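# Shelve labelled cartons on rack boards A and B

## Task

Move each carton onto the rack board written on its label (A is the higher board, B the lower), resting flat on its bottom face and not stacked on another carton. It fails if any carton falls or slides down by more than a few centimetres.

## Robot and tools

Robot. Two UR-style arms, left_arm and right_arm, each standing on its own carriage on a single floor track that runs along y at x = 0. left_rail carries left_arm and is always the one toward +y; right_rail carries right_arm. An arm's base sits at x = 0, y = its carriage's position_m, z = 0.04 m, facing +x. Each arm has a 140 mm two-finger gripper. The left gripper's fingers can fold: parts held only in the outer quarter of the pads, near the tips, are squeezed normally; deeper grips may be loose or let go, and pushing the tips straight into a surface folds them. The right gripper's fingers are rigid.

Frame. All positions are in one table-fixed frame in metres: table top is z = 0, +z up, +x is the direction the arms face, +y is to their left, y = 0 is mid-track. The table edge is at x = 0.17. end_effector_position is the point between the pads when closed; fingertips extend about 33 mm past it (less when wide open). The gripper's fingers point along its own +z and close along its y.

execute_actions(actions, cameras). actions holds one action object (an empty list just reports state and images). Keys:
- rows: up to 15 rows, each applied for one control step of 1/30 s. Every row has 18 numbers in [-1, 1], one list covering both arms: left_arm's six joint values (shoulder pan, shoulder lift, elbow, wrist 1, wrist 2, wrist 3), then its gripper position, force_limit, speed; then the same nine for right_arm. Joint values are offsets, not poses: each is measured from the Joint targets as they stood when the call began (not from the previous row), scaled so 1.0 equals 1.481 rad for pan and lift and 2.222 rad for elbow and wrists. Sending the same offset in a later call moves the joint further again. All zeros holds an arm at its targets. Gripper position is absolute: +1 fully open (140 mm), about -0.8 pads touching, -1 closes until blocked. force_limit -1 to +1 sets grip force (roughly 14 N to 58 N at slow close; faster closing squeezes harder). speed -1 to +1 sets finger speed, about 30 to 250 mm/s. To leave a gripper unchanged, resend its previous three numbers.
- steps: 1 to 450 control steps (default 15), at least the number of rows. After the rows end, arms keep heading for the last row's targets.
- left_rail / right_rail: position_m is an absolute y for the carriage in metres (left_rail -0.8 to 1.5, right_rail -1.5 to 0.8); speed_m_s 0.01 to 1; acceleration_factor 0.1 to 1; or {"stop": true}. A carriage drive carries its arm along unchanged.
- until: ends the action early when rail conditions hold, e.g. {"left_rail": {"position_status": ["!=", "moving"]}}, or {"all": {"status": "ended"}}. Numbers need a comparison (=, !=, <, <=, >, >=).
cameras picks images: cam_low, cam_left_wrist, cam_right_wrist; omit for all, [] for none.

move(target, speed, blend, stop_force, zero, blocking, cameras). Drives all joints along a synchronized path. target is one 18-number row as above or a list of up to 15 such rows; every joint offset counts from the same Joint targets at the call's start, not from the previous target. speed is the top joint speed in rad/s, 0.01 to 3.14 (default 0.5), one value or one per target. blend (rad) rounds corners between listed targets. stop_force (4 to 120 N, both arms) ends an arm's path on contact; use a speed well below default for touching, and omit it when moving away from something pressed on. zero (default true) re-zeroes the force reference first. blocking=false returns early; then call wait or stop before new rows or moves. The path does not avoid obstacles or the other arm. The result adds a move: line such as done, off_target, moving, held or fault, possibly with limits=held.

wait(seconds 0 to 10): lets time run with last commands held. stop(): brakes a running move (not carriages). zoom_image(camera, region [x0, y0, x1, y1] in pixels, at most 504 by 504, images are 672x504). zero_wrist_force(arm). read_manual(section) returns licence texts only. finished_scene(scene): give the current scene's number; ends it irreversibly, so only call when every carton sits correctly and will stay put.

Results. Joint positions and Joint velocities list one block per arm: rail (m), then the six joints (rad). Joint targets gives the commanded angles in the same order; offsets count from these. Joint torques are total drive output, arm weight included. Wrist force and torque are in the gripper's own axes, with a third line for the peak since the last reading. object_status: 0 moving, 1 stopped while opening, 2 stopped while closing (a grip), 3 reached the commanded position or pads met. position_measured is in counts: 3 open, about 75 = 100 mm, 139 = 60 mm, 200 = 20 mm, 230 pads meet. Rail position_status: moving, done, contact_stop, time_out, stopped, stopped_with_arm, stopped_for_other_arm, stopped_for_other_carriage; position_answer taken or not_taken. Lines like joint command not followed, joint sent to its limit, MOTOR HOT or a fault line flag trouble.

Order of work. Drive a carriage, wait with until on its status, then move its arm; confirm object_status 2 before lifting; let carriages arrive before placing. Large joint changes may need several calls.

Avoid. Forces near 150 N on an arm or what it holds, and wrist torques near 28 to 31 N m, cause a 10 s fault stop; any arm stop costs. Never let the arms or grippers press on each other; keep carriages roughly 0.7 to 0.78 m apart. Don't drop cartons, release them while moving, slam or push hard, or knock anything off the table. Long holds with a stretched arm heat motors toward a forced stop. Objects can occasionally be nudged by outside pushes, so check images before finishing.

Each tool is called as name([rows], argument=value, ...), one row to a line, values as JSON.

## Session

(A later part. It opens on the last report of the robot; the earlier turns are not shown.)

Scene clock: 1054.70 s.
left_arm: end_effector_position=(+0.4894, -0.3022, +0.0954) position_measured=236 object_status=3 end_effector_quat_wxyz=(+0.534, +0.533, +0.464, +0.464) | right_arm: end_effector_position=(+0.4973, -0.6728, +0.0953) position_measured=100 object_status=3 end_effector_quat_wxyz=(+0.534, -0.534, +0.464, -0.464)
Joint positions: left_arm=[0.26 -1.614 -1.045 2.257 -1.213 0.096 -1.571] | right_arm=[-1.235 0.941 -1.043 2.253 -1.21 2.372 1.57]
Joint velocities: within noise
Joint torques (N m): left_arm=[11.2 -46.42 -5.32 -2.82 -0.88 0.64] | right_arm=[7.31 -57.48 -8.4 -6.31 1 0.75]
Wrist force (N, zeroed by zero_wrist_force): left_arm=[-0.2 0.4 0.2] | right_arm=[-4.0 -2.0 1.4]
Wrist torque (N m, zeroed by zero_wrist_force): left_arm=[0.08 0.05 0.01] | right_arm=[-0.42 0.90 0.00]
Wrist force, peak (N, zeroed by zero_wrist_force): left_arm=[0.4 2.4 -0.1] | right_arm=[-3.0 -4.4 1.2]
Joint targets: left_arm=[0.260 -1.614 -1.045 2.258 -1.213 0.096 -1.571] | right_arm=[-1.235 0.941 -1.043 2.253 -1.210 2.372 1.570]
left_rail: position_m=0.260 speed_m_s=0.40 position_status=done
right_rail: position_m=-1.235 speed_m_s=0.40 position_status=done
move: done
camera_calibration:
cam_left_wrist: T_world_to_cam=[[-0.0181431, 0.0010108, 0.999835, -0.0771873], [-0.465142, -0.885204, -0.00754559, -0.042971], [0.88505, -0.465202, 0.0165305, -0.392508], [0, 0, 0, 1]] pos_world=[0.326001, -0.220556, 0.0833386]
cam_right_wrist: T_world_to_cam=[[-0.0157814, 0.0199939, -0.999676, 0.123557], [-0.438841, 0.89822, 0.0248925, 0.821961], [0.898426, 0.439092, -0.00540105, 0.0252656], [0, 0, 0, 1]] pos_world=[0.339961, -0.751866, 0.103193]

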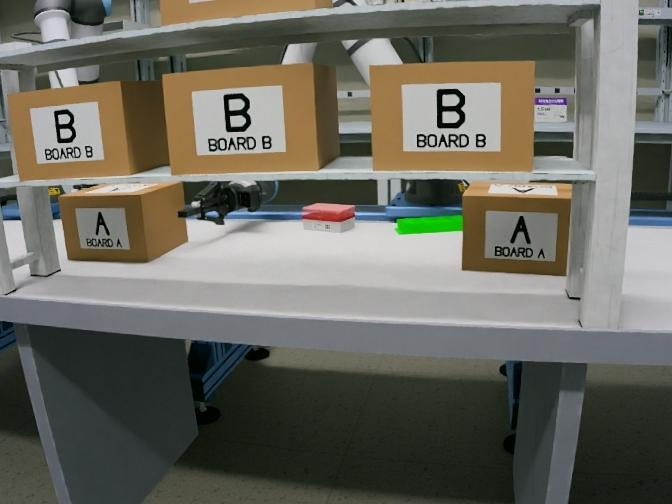

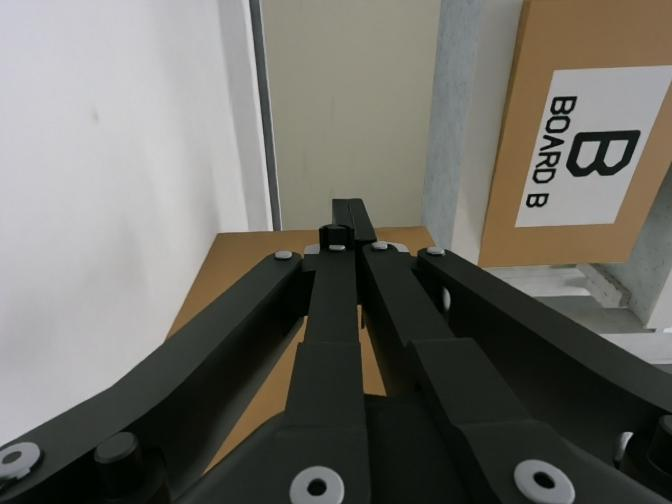

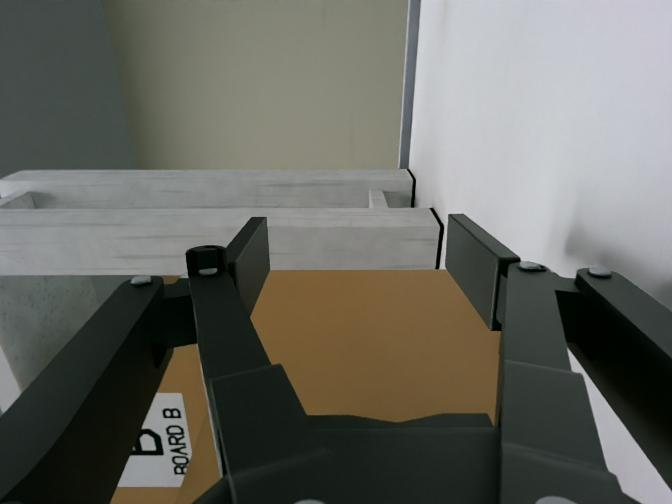

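execute_actions([
  {"left_rail":{"position_m":0.22,"speed_m_s":0.05},"right_rail":{"position_m":-1.19,"speed_m_s":0.05},"steps":150,"until":{"all":{"status":"ended"}}},
], cameras=["cam_left_wrist","cam_right_wrist"])

execute_actions([
  {"left_rail":{"position_m":0.213,"speed_m_s":0.03},"right_rail":{"position_m":-1.183,"speed_m_s":0.03},"steps":150,"until":{"all":{"status":"ended"}}},
], cameras=["cam_left_wrist","cam_right_wrist"])

Scene clock: 1062.73 s.
left_arm: end_effector_position=(+0.4894, -0.3421, +0.0953) position_measured=236 object_status=3 end_effector_quat_wxyz=(+0.534, +0.533, +0.464, +0.464) | right_arm: end_effector_position=(+0.4973, -0.6278, +0.0951) position_measured=100 object_status=3 end_effector_quat_wxyz=(+0.533, -0.534, +0.464, -0.464)
Joint positions: left_arm=[0.22 -1.614 -1.045 2.258 -1.213 0.096 -1.571] | right_arm=[-1.19 0.941 -1.043 2.253 -1.21 2.372 1.57]
Joint velocities: within noise
Joint torques (N m): left_arm=[11.53 -45.77 -11.55 -1.43 -0.21 0.78] | right_arm=[3.93 -55.83 -15.97 -4.43 -1.49 0.92]
Wrist force (N, zeroed by zero_wrist_force): left_arm=[1.5 -0.6 -0.9] | right_arm=[0.2 0.0 -0.1]
Wrist torque (N m, zeroed by zero_wrist_force): left_arm=[-0.11 0.01 0.00] | right_arm=[-0.02 -0.04 0.00]
Wrist force, peak (N, zeroed by zero_wrist_force): left_arm=[1.9 0.1 -1.2] | right_arm=[0.9 0.1 -0.1]
Joint targets: left_arm=[0.220 -1.614 -1.045 2.258 -1.213 0.096 -1.571] | right_arm=[-1.190 0.941 -1.043 2.253 -1.210 2.372 1.570]
Tool commands: left_gripper/position=-1.0 left_gripper/force_limit=+1.0 left_gripper/speed=+1.0 right_gripper/position=+0.23 right_gripper/force_limit=+1.0 right_gripper/speed=+1.0
left_rail: position_m=0.220 speed_m_s=0.05 position_status=done
right_rail: position_m=-1.190 speed_m_s=0.05 position_status=done
camera_calibration:
cam_left_wrist: T_world_to_cam=[[-0.0181903, 0.000922687, 0.999834, -0.0770543], [-0.465139, -0.885205, -0.0076455, -0.0782839], [0.885051, -0.465201, 0.0165313, -0.411068], [0, 0, 0, 1]] pos_world=[0.326001, -0.260455, 0.0832384]
cam_right_wrist: T_world_to_cam=[[-0.015828, 0.0198604, -0.999677, 0.122478], [-0.43884, 0.898223, 0.0247931, 0.781556], [0.898426, 0.439091, -0.00550157, 0.00551568], [0, 0, 0, 1]] pos_world=[0.339961, -0.706866, 0.103092]
Images, in order (width x height): cam_left_wrist 672x504, cam_right_wrist 672x504.

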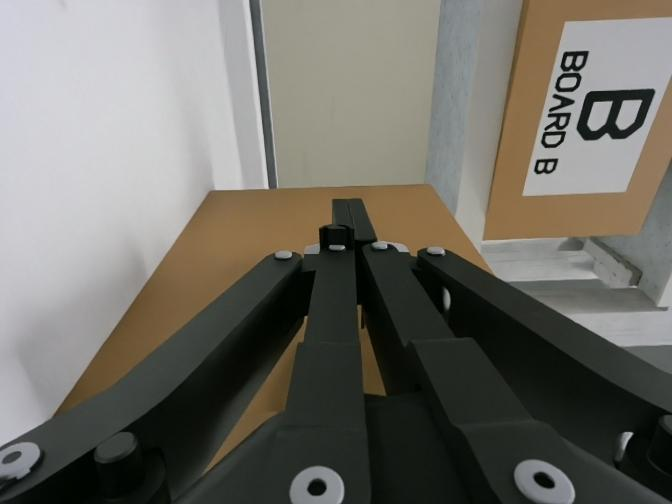

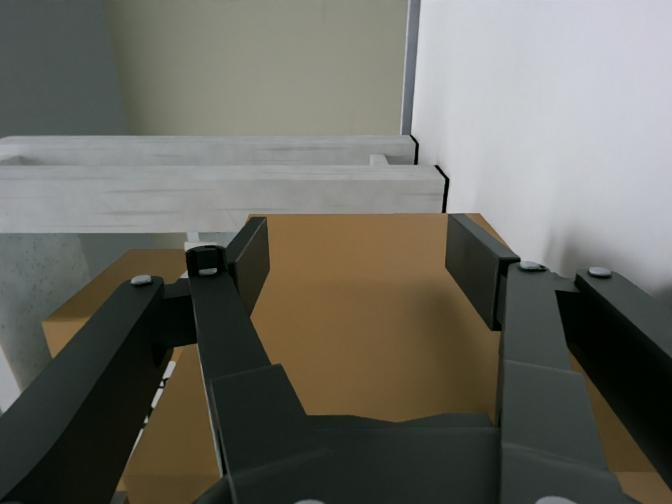

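Scene clock: 1063.33 s.
left_arm: end_effector_position=(+0.4894, -0.3491, +0.0953) position_measured=236 object_status=3 end_effector_quat_wxyz=(+0.534, +0.533, +0.464, +0.464) | right_arm: end_effector_position=(+0.4973, -0.6208, +0.0951) position_measured=100 object_status=3 end_effector_quat_wxyz=(+0.533, -0.534, +0.464, -0.464)
Joint positions: left_arm=[0.213 -1.614 -1.045 2.258 -1.213 0.096 -1.571] | right_arm=[-1.183 0.941 -1.043 2.253 -1.21 2.372 1.57]
Joint velocities: within noise
Joint torques (N m): left_arm=[1.77 -51.21 -17.45 -1.2 2.01 0.96] | right_arm=[2.47 -57.7 -16.51 -3.93 -2.01 0.73]
Wrist force (N, zeroed by zero_wrist_force): left_arm=[10.0 0.4 -1.5] | right_arm=[1.3 0.5 -0.7]
Wrist torque (N m, zeroed by zero_wrist_force): left_arm=[-0.06 0.38 -0.02] | right_arm=[0.06 -0.03 0.05]
Wrist force, peak (N, zeroed by zero_wrist_force): left_arm=[10.8 0.3 -1.4] | right_arm=[1.8 0.6 -0.8]
Joint targets: left_arm=[0.213 -1.614 -1.045 2.258 -1.213 0.096 -1.571] | right_arm=[-1.183 0.941 -1.043 2.253 -1.210 2.372 1.570]
Tool commands: left_gripper/position=-1.0 left_gripper/force_limit=+1.0 left_gripper/speed=+1.0 right_gripper/position=+0.23 right_gripper/force_limit=+1.0 right_gripper/speed=+1.0
left_rail: position_m=0.213 speed_m_s=0.03 position_status=done
right_rail: position_m=-1.183 speed_m_s=0.03 position_status=done
camera_calibration:
cam_left_wrist: T_world_to_cam=[[-0.0181901, 0.000924057, 0.999834, -0.0770475], [-0.465061, -0.885246, -0.00764274, -0.0845169], [0.885092, -0.465123, 0.0165324, -0.414317], [0, 0, 0, 1]] pos_world=[0.326002, -0.267455, 0.0832384]
cam_right_wrist: T_world_to_cam=[[-0.015828, 0.0198604, -0.999677, 0.122337], [-0.43884, 0.898223, 0.0247931, 0.775178], [0.898426, 0.439091, -0.00550157, 0.00239813], [0, 0, 0, 1]] pos_world=[0.339961, -0.699766, 0.103092]
Images, in order (width x height): cam_left_wrist 672x504, cam_right_wrist 672x504.

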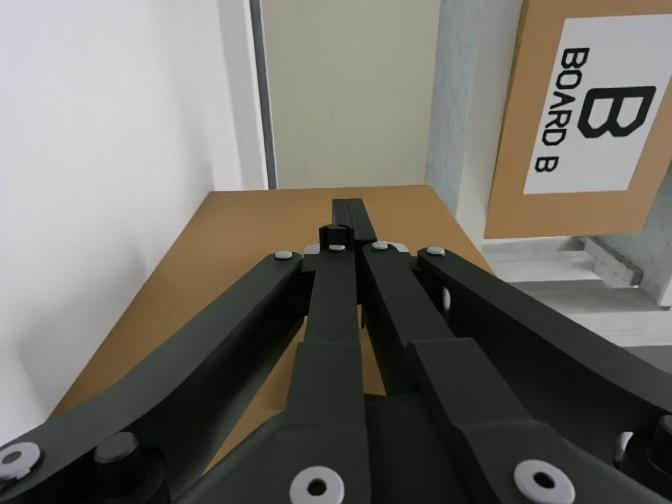

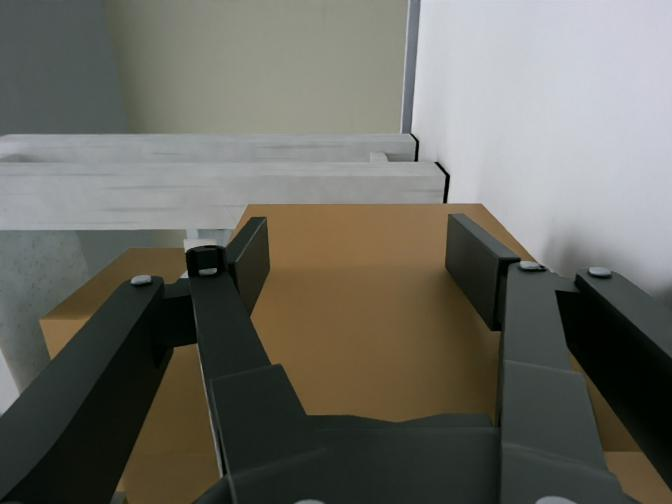

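execute_actions([
  {"left_rail":{"position_m":0.209,"speed_m_s":0.03},"right_rail":{"position_m":-1.178,"speed_m_s":0.03},"steps":150,"until":{"all":{"status":"ended"}}},
], cameras=[])

Scene clock: 1070.37 s.
left_arm: end_effector_position=(+0.4894, -0.3531, +0.0953) position_measured=236 object_status=3 end_effector_quat_wxyz=(+0.534, +0.533, +0.464, +0.464) | right_arm: end_effector_position=(+0.4973, -0.6159, +0.0951) position_measured=100 object_status=3 end_effector_quat_wxyz=(+0.533, -0.534, +0.464, -0.464) end_effector_velocity=(+0.000, +0.001, +0.001) end_effector_angular_velocity=(+0.002, -0.001, +0.001)
Joint positions: left_arm=[0.209 -1.614 -1.045 2.258 -1.213 0.096 -1.571] | right_arm=[-1.178 0.941 -1.043 2.253 -1.21 2.372 1.57]
Joint velocities: left_arm=[within noise] | right_arm=[0.001 0.001 -0.001 0 -0.001 0 0.001]
Joint torques (N m): left_arm=[-20.18 -61.61 -33.64 -0.32 7.01 0.67] | right_arm=[-0.75 -60.9 -23.95 -1.99 -4.97 0.43]
Wrist force (N, zeroed by zero_wrist_force): left_arm=[28.4 5.0 -10.4] | right_arm=[31.9 -3.4 -9.1]
Wrist torque (N m, zeroed by zero_wrist_force): left_arm=[-0.19 0.91 -0.08] | right_arm=[0.54 0.48 0.93]
Wrist force, peak (N, zeroed by zero_wrist_force): left_arm=[28.4 5.0 -10.4] | right_arm=[31.9 -3.4 -9.1]
Joint targets: left_arm=[0.209 -1.614 -1.045 2.258 -1.213 0.096 -1.571] | right_arm=[-1.178 0.941 -1.043 2.253 -1.210 2.372 1.570]
Tool commands: left_gripper/position=-1.0 left_gripper/force_limit=+1.0 left_gripper/speed=+1.0 right_gripper/position=+0.23 right_gripper/force_limit=+1.0 right_gripper/speed=+1.0
left_rail: position_m=0.209 speed_m_s=0.03 position_status=done
right_rail: position_m=-1.178 speed_m_s=0.03 position_status=done
No camera images: "cameras" was empty.

execute_actions([
  {"left_rail":{"position_m":0.2075,"speed_m_s":0.03},"right_rail":{"position_m":-1.1765,"speed_m_s":0.03},"steps":150,"until":{"all":{"status":"ended"}}},
], cameras=[])

move([
  [0,-0.0434,-0.0009,0.0299,0,0,-1,1,1,0,-0.0432,-0.0008,0.0296,0,0,0.23,1,1],
  [0,-0.0847,-0.0033,0.0597,0,0,-1,1,1,0,-0.0844,-0.0030,0.0592,0,0,0.23,1,1],
  [0,-0.1216,-0.0070,0.0880,0,0,-1,1,1,0,-0.1211,-0.0067,0.0875,0,0,0.23,1,1],
  [0,-0.1564,-0.0121,0.1163,0,0,-1,1,1,0,-0.1558,-0.0118,0.1157,0,0,0.23,1,1],
  [0,-0.1896,-0.0187,0.1450,0,0,-1,1,1,0,-0.1889,-0.0183,0.1443,0,0,0.23,1,1],
  [0,-0.2207,-0.0266,0.1737,0,0,-1,1,1,0,-0.2200,-0.0262,0.1729,0,0,0.23,1,1],
  [0,-0.2496,-0.0358,0.2021,0,0,-1,1,1,0,-0.2487,-0.0354,0.2012,0,0,0.23,1,1],
  [0,-0.2764,-0.0463,0.2305,0,0,-1,1,1,0,-0.2754,-0.0459,0.2294,0,0,0.23,1,1],
  [0,-0.3006,-0.0579,0.2583,0,0,-1,1,1,0,-0.2996,-0.0574,0.2571,0,0,0.23,1,1],
  [0,-0.3228,-0.0708,0.2860,0,0,-1,1,1,0,-0.3217,-0.0703,0.2848,0,0,0.23,1,1],
  [0,-0.3424,-0.0846,0.3129,0,0,-1,1,1,0,-0.3413,-0.0841,0.3116,0,0,0.23,1,1],
  [0,-0.3600,-0.0998,0.3397,0,0,-1,1,1,0,-0.3589,-0.0992,0.3384,0,0,0.23,1,1],
  [0,-0.3753,-0.1156,0.3657,0,0,-1,1,1,0,-0.3741,-0.1151,0.3644,0,0,0.23,1,1],
  [0,-0.3885,-0.1328,0.3917,0,0,-1,1,1,0,-0.3872,-0.1323,0.3903,0,0,0.23,1,1],
  [0,-0.4126,-0.1810,0.4560,0,0,-1,1,1,0,-0.4112,-0.1803,0.4544,0,0,0.23,1,1],
], speed=0.15, blend=0.015)

Scene clock: 1091.50 s.
left_arm: end_effector_position=(+0.4894, -0.3545, +0.0953) position_measured=236 object_status=3 end_effector_quat_wxyz=(+0.534, +0.533, +0.464, +0.464) | right_arm: end_effector_position=(+0.4973, -0.6143, +0.0951) position_measured=100 object_status=3 end_effector_quat_wxyz=(+0.533, -0.534, +0.464, -0.464)
Joint positions: left_arm=[0.208 -1.614 -1.045 2.258 -1.213 0.096 -1.571] | right_arm=[-1.177 0.941 -1.043 2.253 -1.21 2.372 1.57]
Joint velocities: within noise
Joint torques (N m): left_arm=[-20.19 -75.2 -37.76 -2.03 10.7 0.75] | right_arm=[10.51 -66.21 -39.22 -0.7 -16.65 1]
Wrist force (N, zeroed by zero_wrist_force): left_arm=[47.4 10.7 -17.1] | right_arm=[51.1 -8.3 -12.8]
Wrist torque (N m, zeroed by zero_wrist_force): left_arm=[-0.35 1.56 -0.17] | right_arm=[0.79 0.80 0.93]
Wrist force, peak (N, zeroed by zero_wrist_force): left_arm=[47.4 11.5 -17.2] | right_arm=[51.1 -8.3 -12.8]
Joint targets: left_arm=[0.207 -1.614 -1.045 2.258 -1.213 0.096 -1.571] | right_arm=[-1.177 0.941 -1.043 2.253 -1.210 2.372 1.570]
Tool commands: left_gripper/position=-1.0 left_gripper/force_limit=+1.0 left_gripper/speed=+1.0 right_gripper/position=+0.23 right_gripper/force_limit=+1.0 right_gripper/speed=+1.0
left_rail: position_m=0.208 position_m_goal=0.207 speed_m_s=0.03 position_status=done
right_rail: position_m=-1.177 speed_m_s=0.03 position_status=done
No camera images: "cameras" was empty.

Scene clock: 1098.73 s.
left_arm: end_effector_position=(+0.4894, -0.3549, +0.5979) position_measured=236 object_status=3 end_effector_quat_wxyz=(+0.534, +0.533, +0.464, +0.464) | right_arm: end_effector_position=(+0.4974, -0.6140, +0.5974) position_measured=100 object_status=3 end_effector_quat_wxyz=(+0.534, -0.534, +0.464, -0.464)
Joint positions: left_arm=[0.208 -1.614 -1.656 1.855 -0.2 0.096 -1.571] | right_arm=[-1.177 0.941 -1.652 1.853 -0.201 2.372 1.57]
Joint velocities: within noise
Joint torques (N m): left_arm=[-32.06 -48.45 -80.92 -2.16 26.32 0.92] | right_arm=[36.48 -41.65 -64.7 -2.95 -17.14 0.5]
Wrist force (N, zeroed by zero_wrist_force): left_arm=[53.8 -14.3 -7.0] | right_arm=[55.3 6.7 -5.5]
Wrist torque (N m, zeroed by zero_wrist_force): left_arm=[0.27 1.86 0.13] | right_arm=[0.00 0.88 0.80]
Wrist force, peak (N, zeroed by zero_wrist_force): left_arm=[72.9 -14.5 -9.5] | right_arm=[74.6 6.8 -7.8]
Joint targets: left_arm=[0.207 -1.614 -1.656 1.855 -0.200 0.096 -1.571] | right_arm=[-1.177 0.941 -1.652 1.852 -0.201 2.372 1.570]
left_rail: position_m=0.208 position_m_goal=0.207 speed_m_s=0.03 position_status=done
right_rail: position_m=-1.177 speed_m_s=0.03 position_status=done
move: done
camera_calibration:
cam_left_wrist: T_world_to_cam=[[-0.018184, 0.00114611, 0.999834, -0.5795], [-0.465144, -0.885204, -0.00744487, -0.0858881], [0.885048, -0.465202, 0.0166297, -0.425388], [0, 0, 0, 1]] pos_world=[0.326001, -0.273256, 0.585839]
cam_right_wrist: T_world_to_cam=[[-0.0157814, 0.0199939, -0.999676, 0.624322], [-0.438841, 0.89822, 0.0248925, 0.756735], [0.898426, 0.439092, -0.00540105, 0.00197923], [0, 0, 0, 1]] pos_world=[0.340161, -0.693066, 0.605293]

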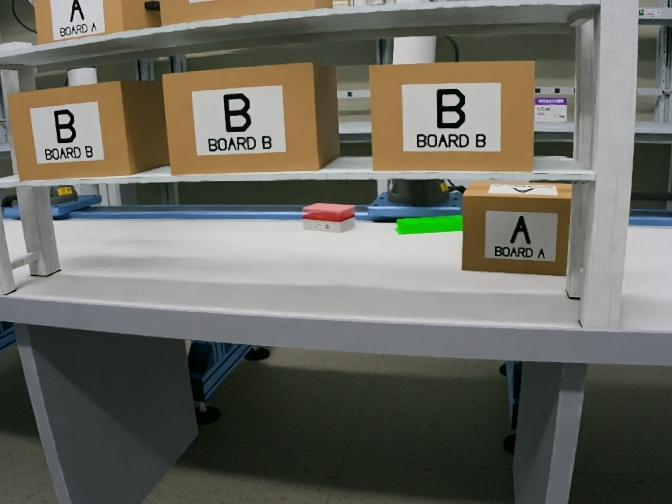

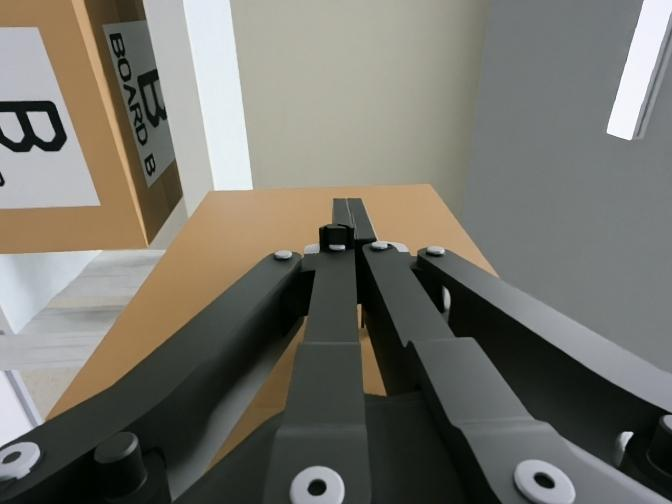

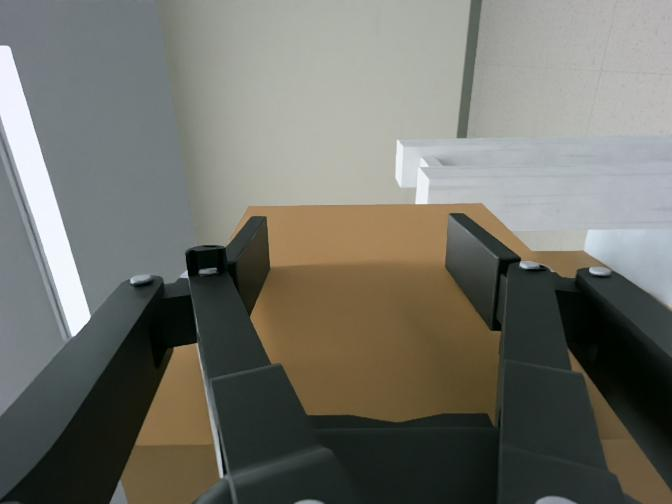

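execute_actions([
  {"left_rail":{"position_m":0.3708,"speed_m_s":0.1},"right_rail":{"position_m":-1.0146,"speed_m_s":0.1},"steps":200,"until":{"all":{"status":"ended"}}},
], cameras=[])

move([
  [0.0450,0.0130,-0.0077,-0.0010,0.0300,0,-1,1,1,-0.0348,0.0136,-0.0080,-0.0010,-0.0232,0,0.23,1,1],
  [0.0883,0.0276,-0.0167,-0.0017,0.0589,0,-1,1,1,-0.0676,0.0286,-0.0175,-0.0016,-0.0451,0,0.23,1,1],
  [0.1301,0.0438,-0.0273,-0.0019,0.0867,0,-1,1,1,-0.0983,0.0452,-0.0283,-0.0018,-0.0655,0,0.23,1,1],
  [0.1701,0.0615,-0.0392,-0.0018,0.1134,0,-1,1,1,-0.1270,0.0633,-0.0406,-0.0016,-0.0847,0,0.23,1,1],
  [0.2086,0.0808,-0.0526,-0.0013,0.1391,0,-1,1,1,-0.1537,0.0829,-0.0544,-0.0010,-0.1025,0,0.23,1,1],
  [0.2454,0.1016,-0.0674,-0.0004,0.1636,0,-1,1,1,-0.1784,0.1041,-0.0695,0.0001,-0.1189,0,0.23,1,1],
  [0.2805,0.1241,-0.0837,0.0009,0.1870,0,-1,1,1,-0.2011,0.1267,-0.0861,0.0016,-0.1341,0,0.23,1,1],
  [0.3141,0.1481,-0.1013,0.0026,0.2094,0,-1,1,1,-0.2217,0.1508,-0.1040,0.0035,-0.1477,0,0.23,1,1],
], speed=0.12, blend=0.02)

move(target=[0,0.0106,0.0258,-0.0329,0,0,-1,1,1,0,0.0106,0.0258,-0.0329,0,0,0.23,1,1], speed=0.025, stop_force=7)

Scene clock: 1128.43 s.
left_arm: end_effector_position=(+0.4893, -0.1917, +0.5980) position_measured=236 object_status=3 end_effector_quat_wxyz=(+0.534, +0.533, +0.464, +0.464) end_effector_velocity=(-0.001, -0.001, -0.001) end_effector_angular_velocity=(+0.002, +0.000, -0.001) | right_arm: end_effector_position=(+0.4974, -0.4522, +0.5975) position_measured=100 object_status=3 end_effector_quat_wxyz=(+0.534, -0.534, +0.464, -0.464)
Joint positions: left_arm=[0.371 -1.614 -1.656 1.855 -0.2 0.096 -1.571] | right_arm=[-1.015 0.941 -1.652 1.852 -0.201 2.372 1.57]
Joint velocities: left_arm=[0.001 -0.001 0.002 0 0.001 0 0] | right_arm=[within noise]
Joint torques (N m): left_arm=[-36.6 -43.43 -73.97 -2.76 24.19 0.48] | right_arm=[32.88 -22.81 -54.85 -4.21 -17.65 0.7]
Wrist force (N, zeroed by zero_wrist_force): left_arm=[43.7 -14.5 -5.3] | right_arm=[44.8 6.2 -4.7]
Wrist torque (N m, zeroed by zero_wrist_force): left_arm=[0.13 1.51 0.14] | right_arm=[-0.04 0.69 0.75]
Wrist force, peak (N, zeroed by zero_wrist_force): left_arm=[57.4 -14.2 -7.7] | right_arm=[61.8 6.1 -6.5]
Joint targets: left_arm=[0.371 -1.614 -1.656 1.855 -0.200 0.096 -1.571] | right_arm=[-1.015 0.941 -1.652 1.852 -0.201 2.372 1.570]
Tool commands: left_gripper/position=-1.0 left_gripper/force_limit=+1.0 left_gripper/speed=+1.0 right_gripper/position=+0.23 right_gripper/force_limit=+1.0 right_gripper/speed=+1.0
left_rail: position_m=0.371 speed_m_s=0.10 position_status=done
right_rail: position_m=-1.015 speed_m_s=0.10 position_status=done
No camera images: "cameras" was empty.

Scene clock: 1132.77 s.
left_arm: end_effector_position=(+0.7594, -0.1915, +0.5979) position_measured=236 object_status=3 end_effector_quat_wxyz=(+0.534, +0.533, +0.464, +0.464) | right_arm: end_effector_position=(+0.7673, -0.4524, +0.5976) position_measured=100 object_status=3 end_effector_quat_wxyz=(+0.533, -0.534, +0.464, -0.464)
Joint positions: left_arm=[0.371 -1.149 -1.437 1.63 -0.194 0.561 -1.571] | right_arm=[-1.015 0.612 -1.428 1.622 -0.193 2.044 1.57]
Joint velocities: within noise
Joint torques (N m): left_arm=[-11.55 -38.98 -77.68 -2.88 21.19 0.42] | right_arm=[16.96 -52.11 -61.96 -3.04 -20.78 0.59]
Wrist force (N, zeroed by zero_wrist_force): left_arm=[37.9 -11.7 -5.3] | right_arm=[39.2 8.6 -3.9]
Wrist torque (N m, zeroed by zero_wrist_force): left_arm=[0.10 1.31 0.09] | right_arm=[-0.24 0.54 -0.01]
Wrist force, peak (N, zeroed by zero_wrist_force): left_arm=[50.4 -14.4 -6.4] | right_arm=[52.1 5.5 -5.8]
Joint targets: left_arm=[0.371 -1.149 -1.436 1.630 -0.194 0.561 -1.571] | right_arm=[-1.015 0.612 -1.428 1.621 -0.193 2.044 1.570]
left_rail: position_m=0.371 speed_m_s=0.10 position_status=done
right_rail: position_m=-1.015 speed_m_s=0.10 position_status=done
move: done
camera_calibration:
cam_left_wrist: T_world_to_cam=[[-0.0181431, 0.0010108, 0.999835, -0.574818], [-0.465142, -0.885204, -0.00754559, 0.184401], [0.88505, -0.465202, 0.0165305, -0.58828], [0, 0, 0, 1]] pos_world=[0.596001, -0.109856, 0.585839]
cam_right_wrist: T_world_to_cam=[[-0.0158669, 0.0199537, -0.999675, 0.625678], [-0.438638, 0.898319, 0.0248927, 0.729904], [0.898524, 0.438891, -0.00550106, -0.311478], [0, 0, 0, 1]] pos_world=[0.609961, -0.531467, 0.605592]

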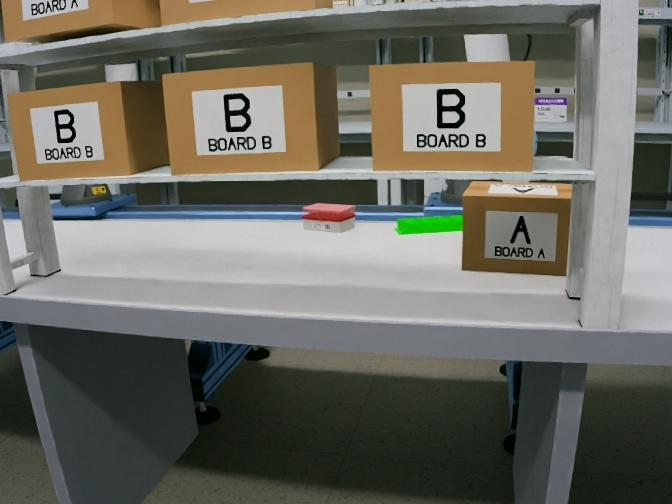

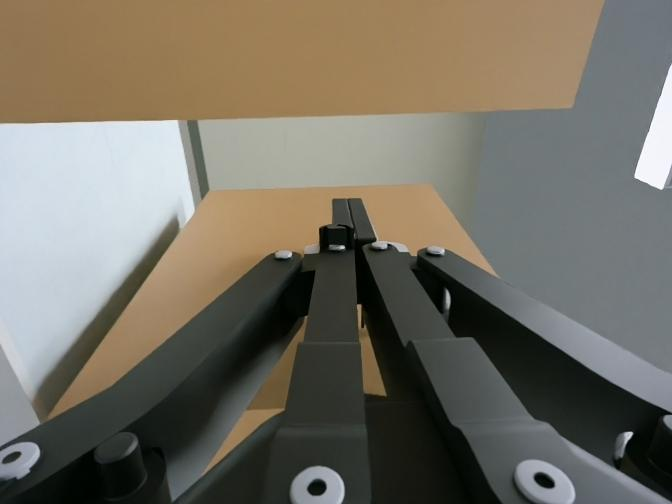

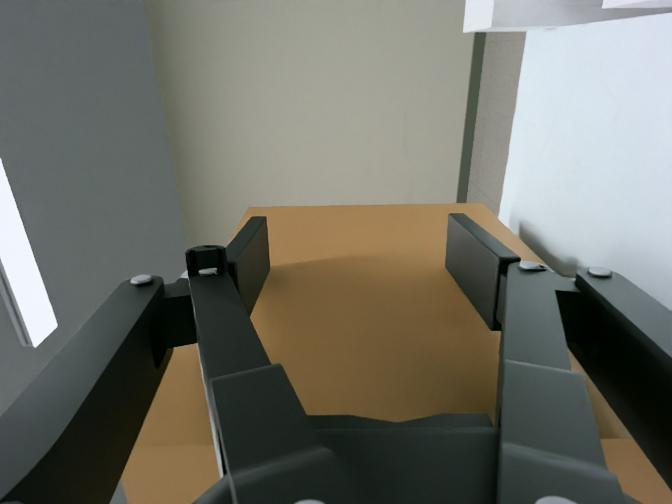

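Scene clock: 1135.53 s.
left_arm: end_effector_position=(+0.7597, -0.1918, +0.5798) position_measured=236 object_status=3 end_effector_quat_wxyz=(+0.534, +0.533, +0.464, +0.464) | right_arm: end_effector_position=(+0.7678, -0.4522, +0.5792) position_measured=100 object_status=3 end_effector_quat_wxyz=(+0.534, -0.534, +0.464, -0.464)
Joint positions: left_arm=[0.371 -1.149 -1.43 1.655 -0.225 0.561 -1.571] | right_arm=[-1.015 0.612 -1.421 1.647 -0.225 2.044 1.57]
Joint velocities: within noise
Joint torques (N m): left_arm=[-23.77 -75.43 -76.81 -3.17 20.98 0.01] | right_arm=[20.92 -70.5 -57.8 -3.12 -20.74 0.69]
Wrist force (N, zeroed by zero_wrist_force): left_arm=[41.9 -9.6 -6.5] | right_arm=[43.6 2.4 -6.3]
Wrist torque (N m, zeroed by zero_wrist_force): left_arm=[0.10 1.47 0.07] | right_arm=[-1.08 0.59 0.19]
Wrist force, peak (N, zeroed by zero_wrist_force): left_arm=[43.4 -8.1 -7.1] | right_arm=[44.5 -0.7 -5.1]
Joint targets: left_arm=[0.371 -1.149 -1.430 1.655 -0.225 0.561 -1.571] | right_arm=[-1.015 0.612 -1.421 1.647 -0.225 2.044 1.570]
left_rail: position_m=0.371 speed_m_s=0.10 position_status=done
right_rail: position_m=-1.015 speed_m_s=0.10 position_status=done
move: contact (left_arm, right_arm); left_arm: the wrist 1 is farthest, 0.042 rad from its target; right_arm: the wrist 1 is farthest, 0.041 rad from its target
camera_calibration:
cam_left_wrist: T_world_to_cam=[[-0.018184, 0.00114611, 0.999834, -0.556575], [-0.465144, -0.885204, -0.00744487, 0.183993], [0.885048, -0.465202, 0.0166297, -0.588486], [0, 0, 0, 1]] pos_world=[0.596301, -0.110256, 0.567639]
cam_right_wrist: T_world_to_cam=[[-0.0156869, 0.0200408, -0.999676, 0.607026], [-0.438643, 0.898317, 0.024892, 0.730409], [0.898525, 0.438891, -0.00530107, -0.312235], [0, 0, 0, 1]] pos_world=[0.610462, -0.531267, 0.586993]

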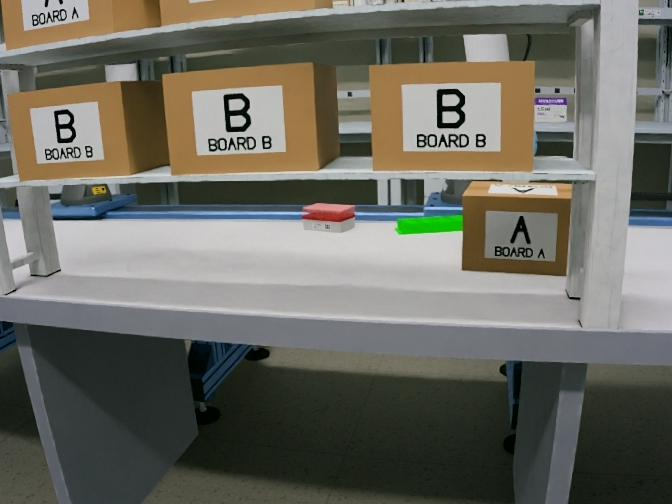

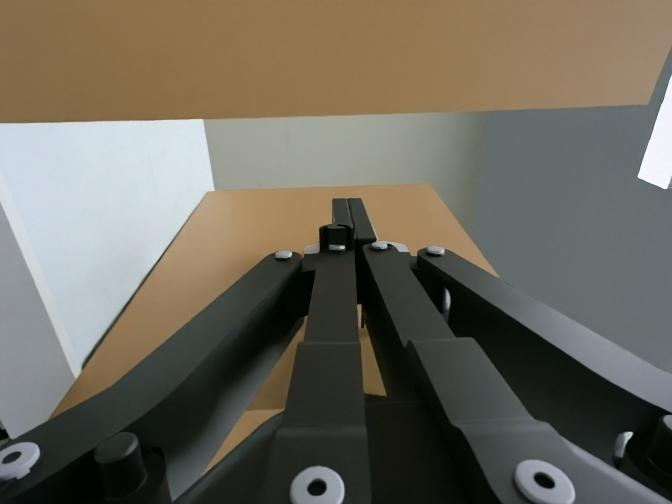

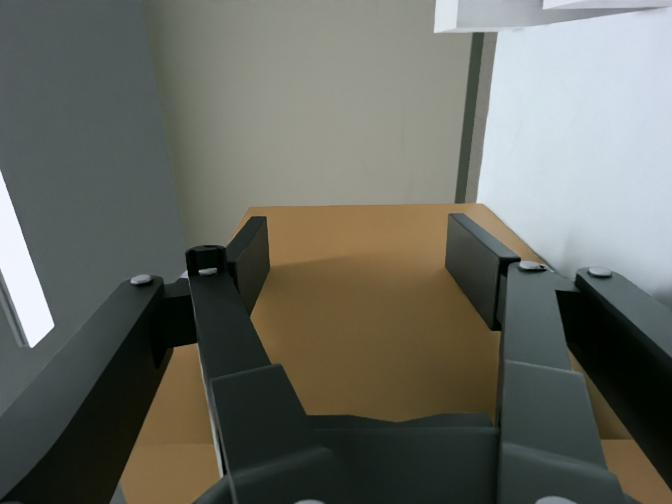

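move(target=[0,0.0012,0.0030,-0.0038,0,0,-1,1,1,0,0.0012,0.0030,-0.0038,0,0,0.23,1,1], speed=0.02, stop_force=9, cameras=[])

execute_actions([
  {"left_rail":{"position_m":0.397,"speed_m_s":0.04},"right_rail":{"position_m":-1.041,"speed_m_s":0.04},"steps":150,"until":{"all":{"status":"ended"}}},
])

Scene clock: 1143.03 s.
left_arm: end_effector_position=(+0.7597, -0.1918, +0.5790) position_measured=236 object_status=3 end_effector_quat_wxyz=(+0.534, +0.533, +0.464, +0.464) | right_arm: end_effector_position=(+0.7678, -0.4522, +0.5780) position_measured=100 object_status=3 end_effector_quat_wxyz=(+0.534, -0.533, +0.464, -0.464)
Joint positions: left_arm=[0.371 -1.149 -1.429 1.656 -0.228 0.561 -1.571] | right_arm=[-1.015 0.612 -1.421 1.648 -0.228 2.044 1.57]
Joint velocities: within noise
Joint torques (N m): left_arm=[-25.44 -69.71 -71.71 -2.29 21.17 0.57] | right_arm=[21.21 -63.76 -52.14 -1.13 -20.62 0.71]
Wrist force (N, zeroed by zero_wrist_force): left_arm=[42.6 -1.8 -4.4] | right_arm=[44.1 -5.8 -3.7]
Wrist torque (N m, zeroed by zero_wrist_force): left_arm=[0.02 1.58 -0.02] | right_arm=[-1.16 0.55 0.19]
Wrist force, peak (N, zeroed by zero_wrist_force): left_arm=[44.5 -0.5 -5.0] | right_arm=[44.3 -10.3 -4.1]
Joint targets: left_arm=[0.371 -1.149 -1.429 1.656 -0.228 0.561 -1.571] | right_arm=[-1.015 0.612 -1.421 1.648 -0.228 2.044 1.570]
left_rail: position_m=0.371 speed_m_s=0.10 position_status=done
right_rail: position_m=-1.015 speed_m_s=0.10 position_status=done
move: contact (left_arm, right_arm)
No camera images: "cameras" was empty.

Scene clock: 1144.10 s.
left_arm: end_effector_position=(+0.7597, -0.1657, +0.5790) position_measured=236 object_status=3 end_effector_quat_wxyz=(+0.534, +0.533, +0.464, +0.464) | right_arm: end_effector_position=(+0.7677, -0.4786, +0.5781) position_measured=100 object_status=3 end_effector_quat_wxyz=(+0.534, -0.534, +0.464, -0.464)
Joint positions: left_arm=[0.397 -1.149 -1.429 1.656 -0.228 0.561 -1.571] | right_arm=[-1.041 0.612 -1.421 1.648 -0.228 2.044 1.57]
Joint velocities: within noise
Joint torques (N m): left_arm=[7.58 -72.88 -38.98 -2.9 -1.31 0.62] | right_arm=[-12.78 -63.92 -44.26 -2 3.03 0.67]
Wrist force (N, zeroed by zero_wrist_force): left_arm=[0.1 -0.3 -0.3] | right_arm=[8.8 1.1 -2.8]
Wrist torque (N m, zeroed by zero_wrist_force): left_arm=[-0.07 -0.04 -0.02] | right_arm=[0.23 -2.03 -0.02]
Wrist force, peak (N, zeroed by zero_wrist_force): left_arm=[42.7 -2.4 -4.2] | right_arm=[43.8 -5.6 -3.4]
Joint targets: left_arm=[0.397 -1.149 -1.429 1.656 -0.228 0.561 -1.571] | right_arm=[-1.041 0.612 -1.421 1.648 -0.228 2.044 1.570]
Tool commands: left_gripper/position=-1.0 left_gripper/force_limit=+1.0 left_gripper/speed=+1.0 right_gripper/position=+0.23 right_gripper/force_limit=+1.0 right_gripper/speed=+1.0
left_rail: position_m=0.397 speed_m_s=0.04 position_status=done
right_rail: position_m=-1.041 speed_m_s=0.04 position_status=done
camera_calibration:
cam_left_wrist: T_world_to_cam=[[-0.0184815, 0.00164919, 0.999828, -0.555583], [-0.465148, -0.885204, -0.007138, 0.207008], [0.88504, -0.4652, 0.017127, -0.576562], [0, 0, 0, 1]] pos_world=[0.596302, -0.0840561, 0.56684]
cam_right_wrist: T_world_to_cam=[[-0.0153726, 0.0203038, -0.999676, 0.606409], [-0.438732, 0.89827, 0.0249908, 0.753988], [0.898486, 0.438974, -0.00490079, -0.300774], [0, 0, 0, 1]] pos_world=[0.610362, -0.557566, 0.585895]

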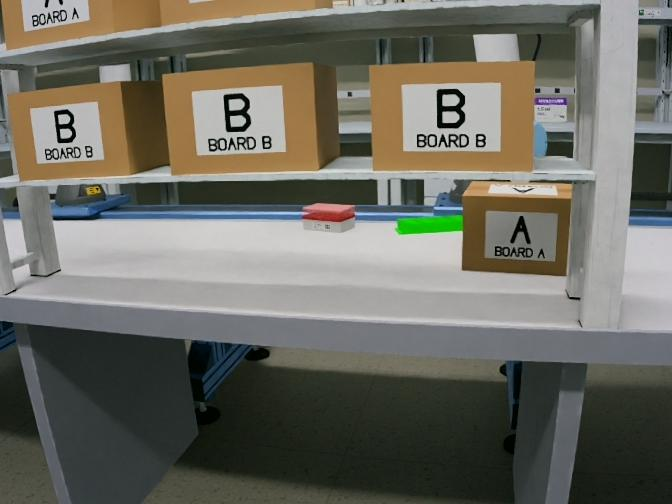

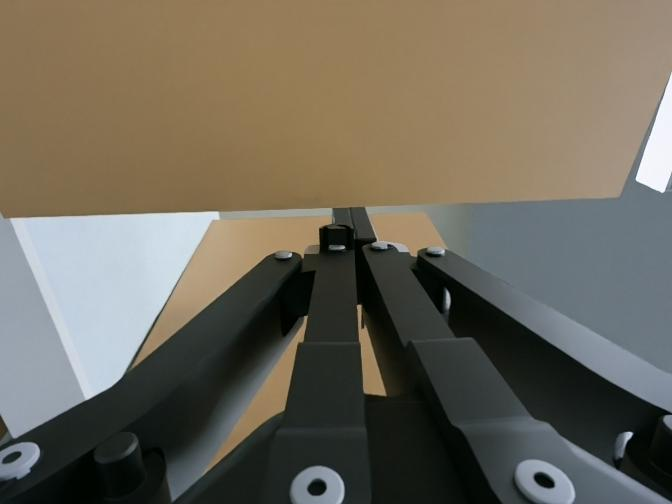

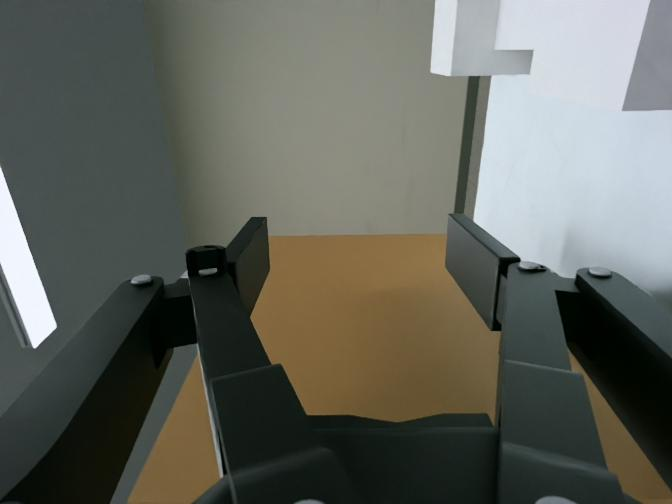

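move([
  [-0.1705,-0.1041,0.0589,0.0109,-0.1136,0,-1,1,1,0.1140,-0.1052,0.0597,0.0109,0.0756,0,0.23,1,1],
  [-0.3405,-0.1352,0.1427,-0.0521,-0.2270,0,-1,1,1,0.2440,-0.1381,0.1447,-0.0522,0.1622,0,0.23,1,1],
], speed=0.4, cameras=["cam_low"])

execute_actions([
  {"left_rail":{"position_m":1.225,"speed_m_s":0.4},"right_rail":{"position_m":-0.285,"speed_m_s":0.4},"steps":250,"until":{"all":{"status":"ended"}}},
], cameras=[])

move([
  [0,0.1684,0.1062,-0.2185,0,0,-1,1,1,0,0.1679,0.1061,-0.2180,0,0,0.23,1,1],
  [0,0.3922,0.1328,-0.3942,0,0,-1,1,1,0,0.3908,0.1325,-0.3930,0,0,0.23,1,1],
], speed=0.4)

zero_wrist_force(arm="left_arm")

zero_wrist_force(arm="right_arm")

Scene clock: 1166.93 s.
left_arm: end_effector_position=(+0.4697, -0.1647, +0.5199) position_measured=236 object_status=3 end_effector_quat_wxyz=(+0.534, +0.533, +0.464, +0.464) | right_arm: end_effector_position=(+0.4769, -0.4784, +0.5197) position_measured=100 object_status=3 end_effector_quat_wxyz=(+0.534, -0.534, +0.464, -0.464)
Joint positions: left_arm=[0.397 -1.653 -1.63 1.973 -0.343 0.057 -1.571] | right_arm=[-1.041 0.974 -1.626 1.97 -0.344 2.404 1.57]
Joint velocities: within noise
Joint torques (N m): left_arm=[-15.04 -60.86 -34.36 -2.78 -2.95 0.58] | right_arm=[12.28 -54.47 -33.28 -6.09 3.68 0.66]
Wrist force (N, zeroed by zero_wrist_force): left_arm=[0.2 -0.3 -0.2] | right_arm=[9.1 1.7 -3.6]
Wrist torque (N m, zeroed by zero_wrist_force): left_arm=[-0.04 -0.06 -0.01] | right_arm=[0.36 -2.03 0.03]
Wrist force, peak (N, zeroed by zero_wrist_force): left_arm=[-0.9 -0.2 -3.3] | right_arm=[8.9 3.4 -5.7]
Joint targets: left_arm=[0.397 -1.653 -1.630 1.973 -0.343 0.057 -1.571] | right_arm=[-1.041 0.974 -1.626 1.970 -0.344 2.404 1.570]
left_rail: position_m=0.397 speed_m_s=0.04 position_status=done
right_rail: position_m=-1.041 speed_m_s=0.04 position_status=done
move: done
Images, in order (width x height): cam_low 672x504.

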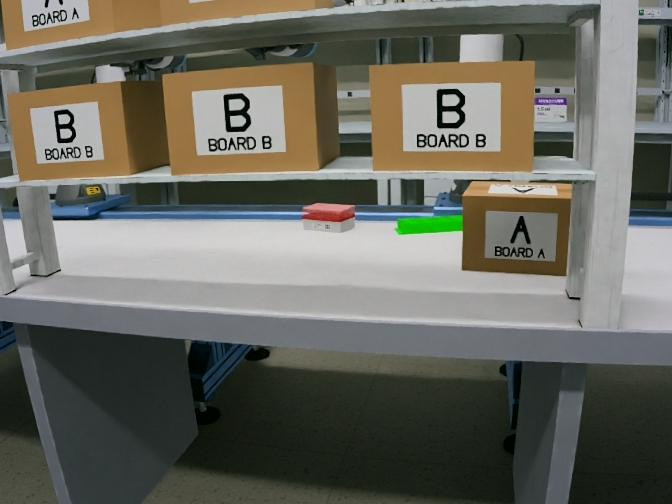

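Scene clock: 1170.73 s.
left_arm: end_effector_position=(+0.4696, +0.6632, +0.5199) position_measured=236 object_status=3 end_effector_quat_wxyz=(+0.534, +0.533, +0.464, +0.464) end_effector_velocity=(+0.000, +0.001, +0.000) end_effector_angular_velocity=(-0.002, +0.000, +0.000) | right_arm: end_effector_position=(+0.4768, +0.2776, +0.5196) position_measured=100 object_status=3 end_effector_quat_wxyz=(+0.534, -0.534, +0.464, -0.464)
Joint positions: left_arm=[1.225 -1.653 -1.63 1.973 -0.343 0.057 -1.571] | right_arm=[-0.285 0.974 -1.626 1.97 -0.344 2.404 1.57]
Joint velocities: left_arm=[0.001 0 -0.001 0 0 0 -0.001] | right_arm=[within noise]
Joint torques (N m): left_arm=[-7.08 -47.93 -40.51 -1.06 -1.5 0.01] | right_arm=[6.13 -32.82 -40.59 -4.71 1.99 0.54]
Wrist force (N, zeroed by zero_wrist_force): left_arm=[0.3 -0.3 -0.1] | right_arm=[8.8 1.7 -3.2]
Wrist torque (N m, zeroed by zero_wrist_force): left_arm=[-0.06 -0.09 -0.01] | right_arm=[0.39 -1.95 0.04]
Wrist force, peak (N, zeroed by zero_wrist_force): left_arm=[1.0 -0.7 -0.3] | right_arm=[10.3 1.6 -3.3]
Joint targets: left_arm=[1.225 -1.653 -1.630 1.973 -0.343 0.057 -1.571] | right_arm=[-0.285 0.974 -1.626 1.970 -0.344 2.404 1.570]
Tool commands: left_gripper/position=-1.0 left_gripper/force_limit=+1.0 left_gripper/speed=+1.0 right_gripper/position=+0.23 right_gripper/force_limit=+1.0 right_gripper/speed=+1.0
left_rail: position_m=1.225 speed_m_s=0.40 position_status=done
right_rail: position_m=-0.285 speed_m_s=0.40 position_status=done
No camera images: "cameras" was empty.

Scene clock: 1173.60 s.
left_arm: end_effector_position=(+0.4696, +0.6633, +0.0953) position_measured=236 object_status=3 end_effector_quat_wxyz=(+0.534, +0.533, +0.464, +0.464) | right_arm: end_effector_position=(+0.4768, +0.2776, +0.0950) position_measured=100 object_status=3 end_effector_quat_wxyz=(+0.534, -0.534, +0.464, -0.464)
Joint positions: left_arm=[1.225 -1.653 -1.049 2.269 -1.219 0.057 -1.571] | right_arm=[-0.285 0.974 -1.047 2.264 -1.217 2.404 1.57]
Joint velocities: within noise
Joint torques (N m): left_arm=[-6.62 -44.48 -4.88 -2.39 -0.51 0.26] | right_arm=[3.02 -56.02 -8.15 -6.67 0.63 0.58]
Wrist force (N, zeroed by zero_wrist_force): left_arm=[0.0 -0.3 -0.4] | right_arm=[8.3 2.0 -3.1]
Wrist torque (N m, zeroed by zero_wrist_force): left_arm=[-0.06 -0.01 0.00] | right_arm=[0.46 -1.85 0.01]
Wrist force, peak (N, zeroed by zero_wrist_force): left_arm=[0.4 -2.4 0.1] | right_arm=[9.6 -0.8 -3.7]
Joint targets: left_arm=[1.225 -1.653 -1.049 2.269 -1.219 0.057 -1.571] | right_arm=[-0.285 0.974 -1.047 2.264 -1.217 2.404 1.570]
left_rail: position_m=1.225 speed_m_s=0.40 position_status=done
right_rail: position_m=-0.285 speed_m_s=0.40 position_status=done
move: done
camera_calibration:
cam_left_wrist: T_world_to_cam=[[-0.0182437, 0.000611158, 0.999833, -0.0781929], [-0.465132, -0.885205, -0.00794606, 0.802516], [0.885053, -0.4652, 0.0164337, 0.0741742], [0, 0, 0, 1]] pos_world=[0.306201, 0.744945, 0.0833377]
cam_right_wrist: T_world_to_cam=[[-0.0161171, 0.0194944, -0.99968, 0.104241], [-0.439555, 0.897879, 0.0245958, -0.0401523], [0.898071, 0.43981, -0.00590235, -0.373609], [0, 0, 0, 1]] pos_world=[0.319558, 0.198337, 0.10299]

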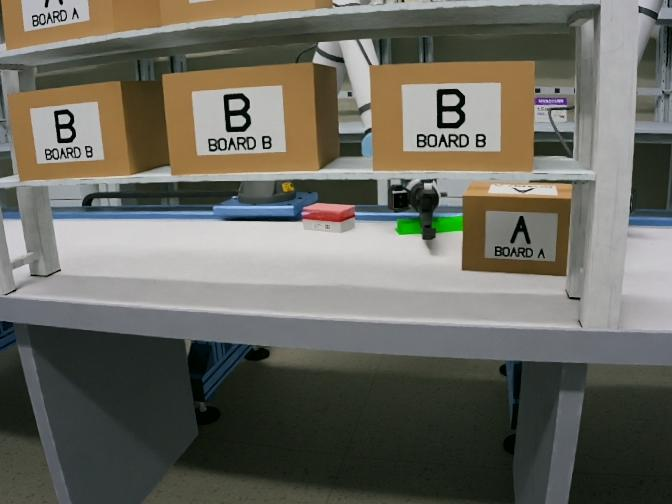

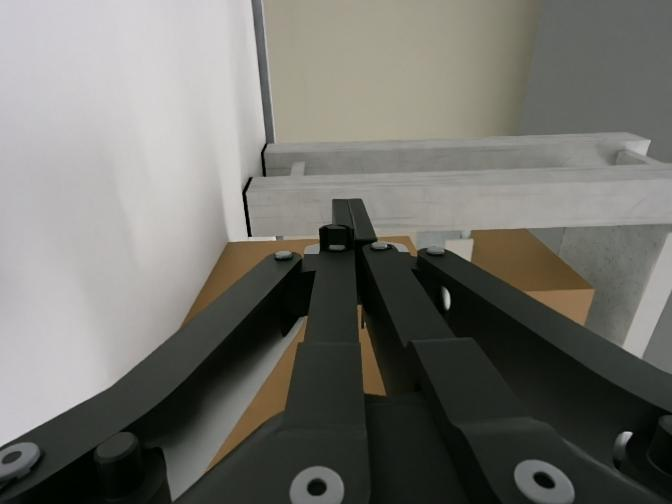

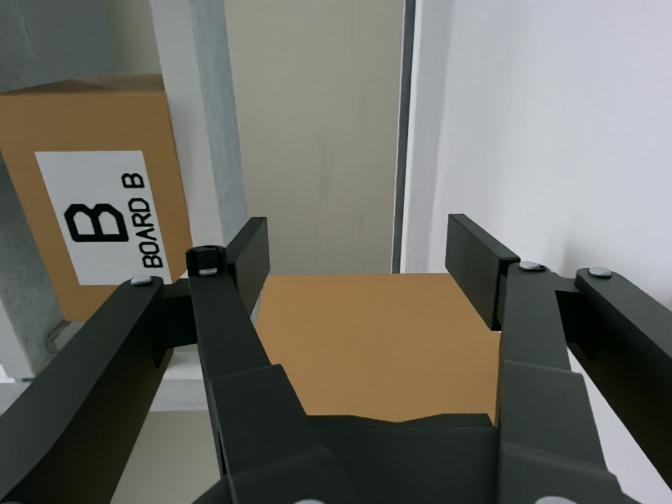

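Wrist force sensor zeroed.

Wrist force sensor zeroed.


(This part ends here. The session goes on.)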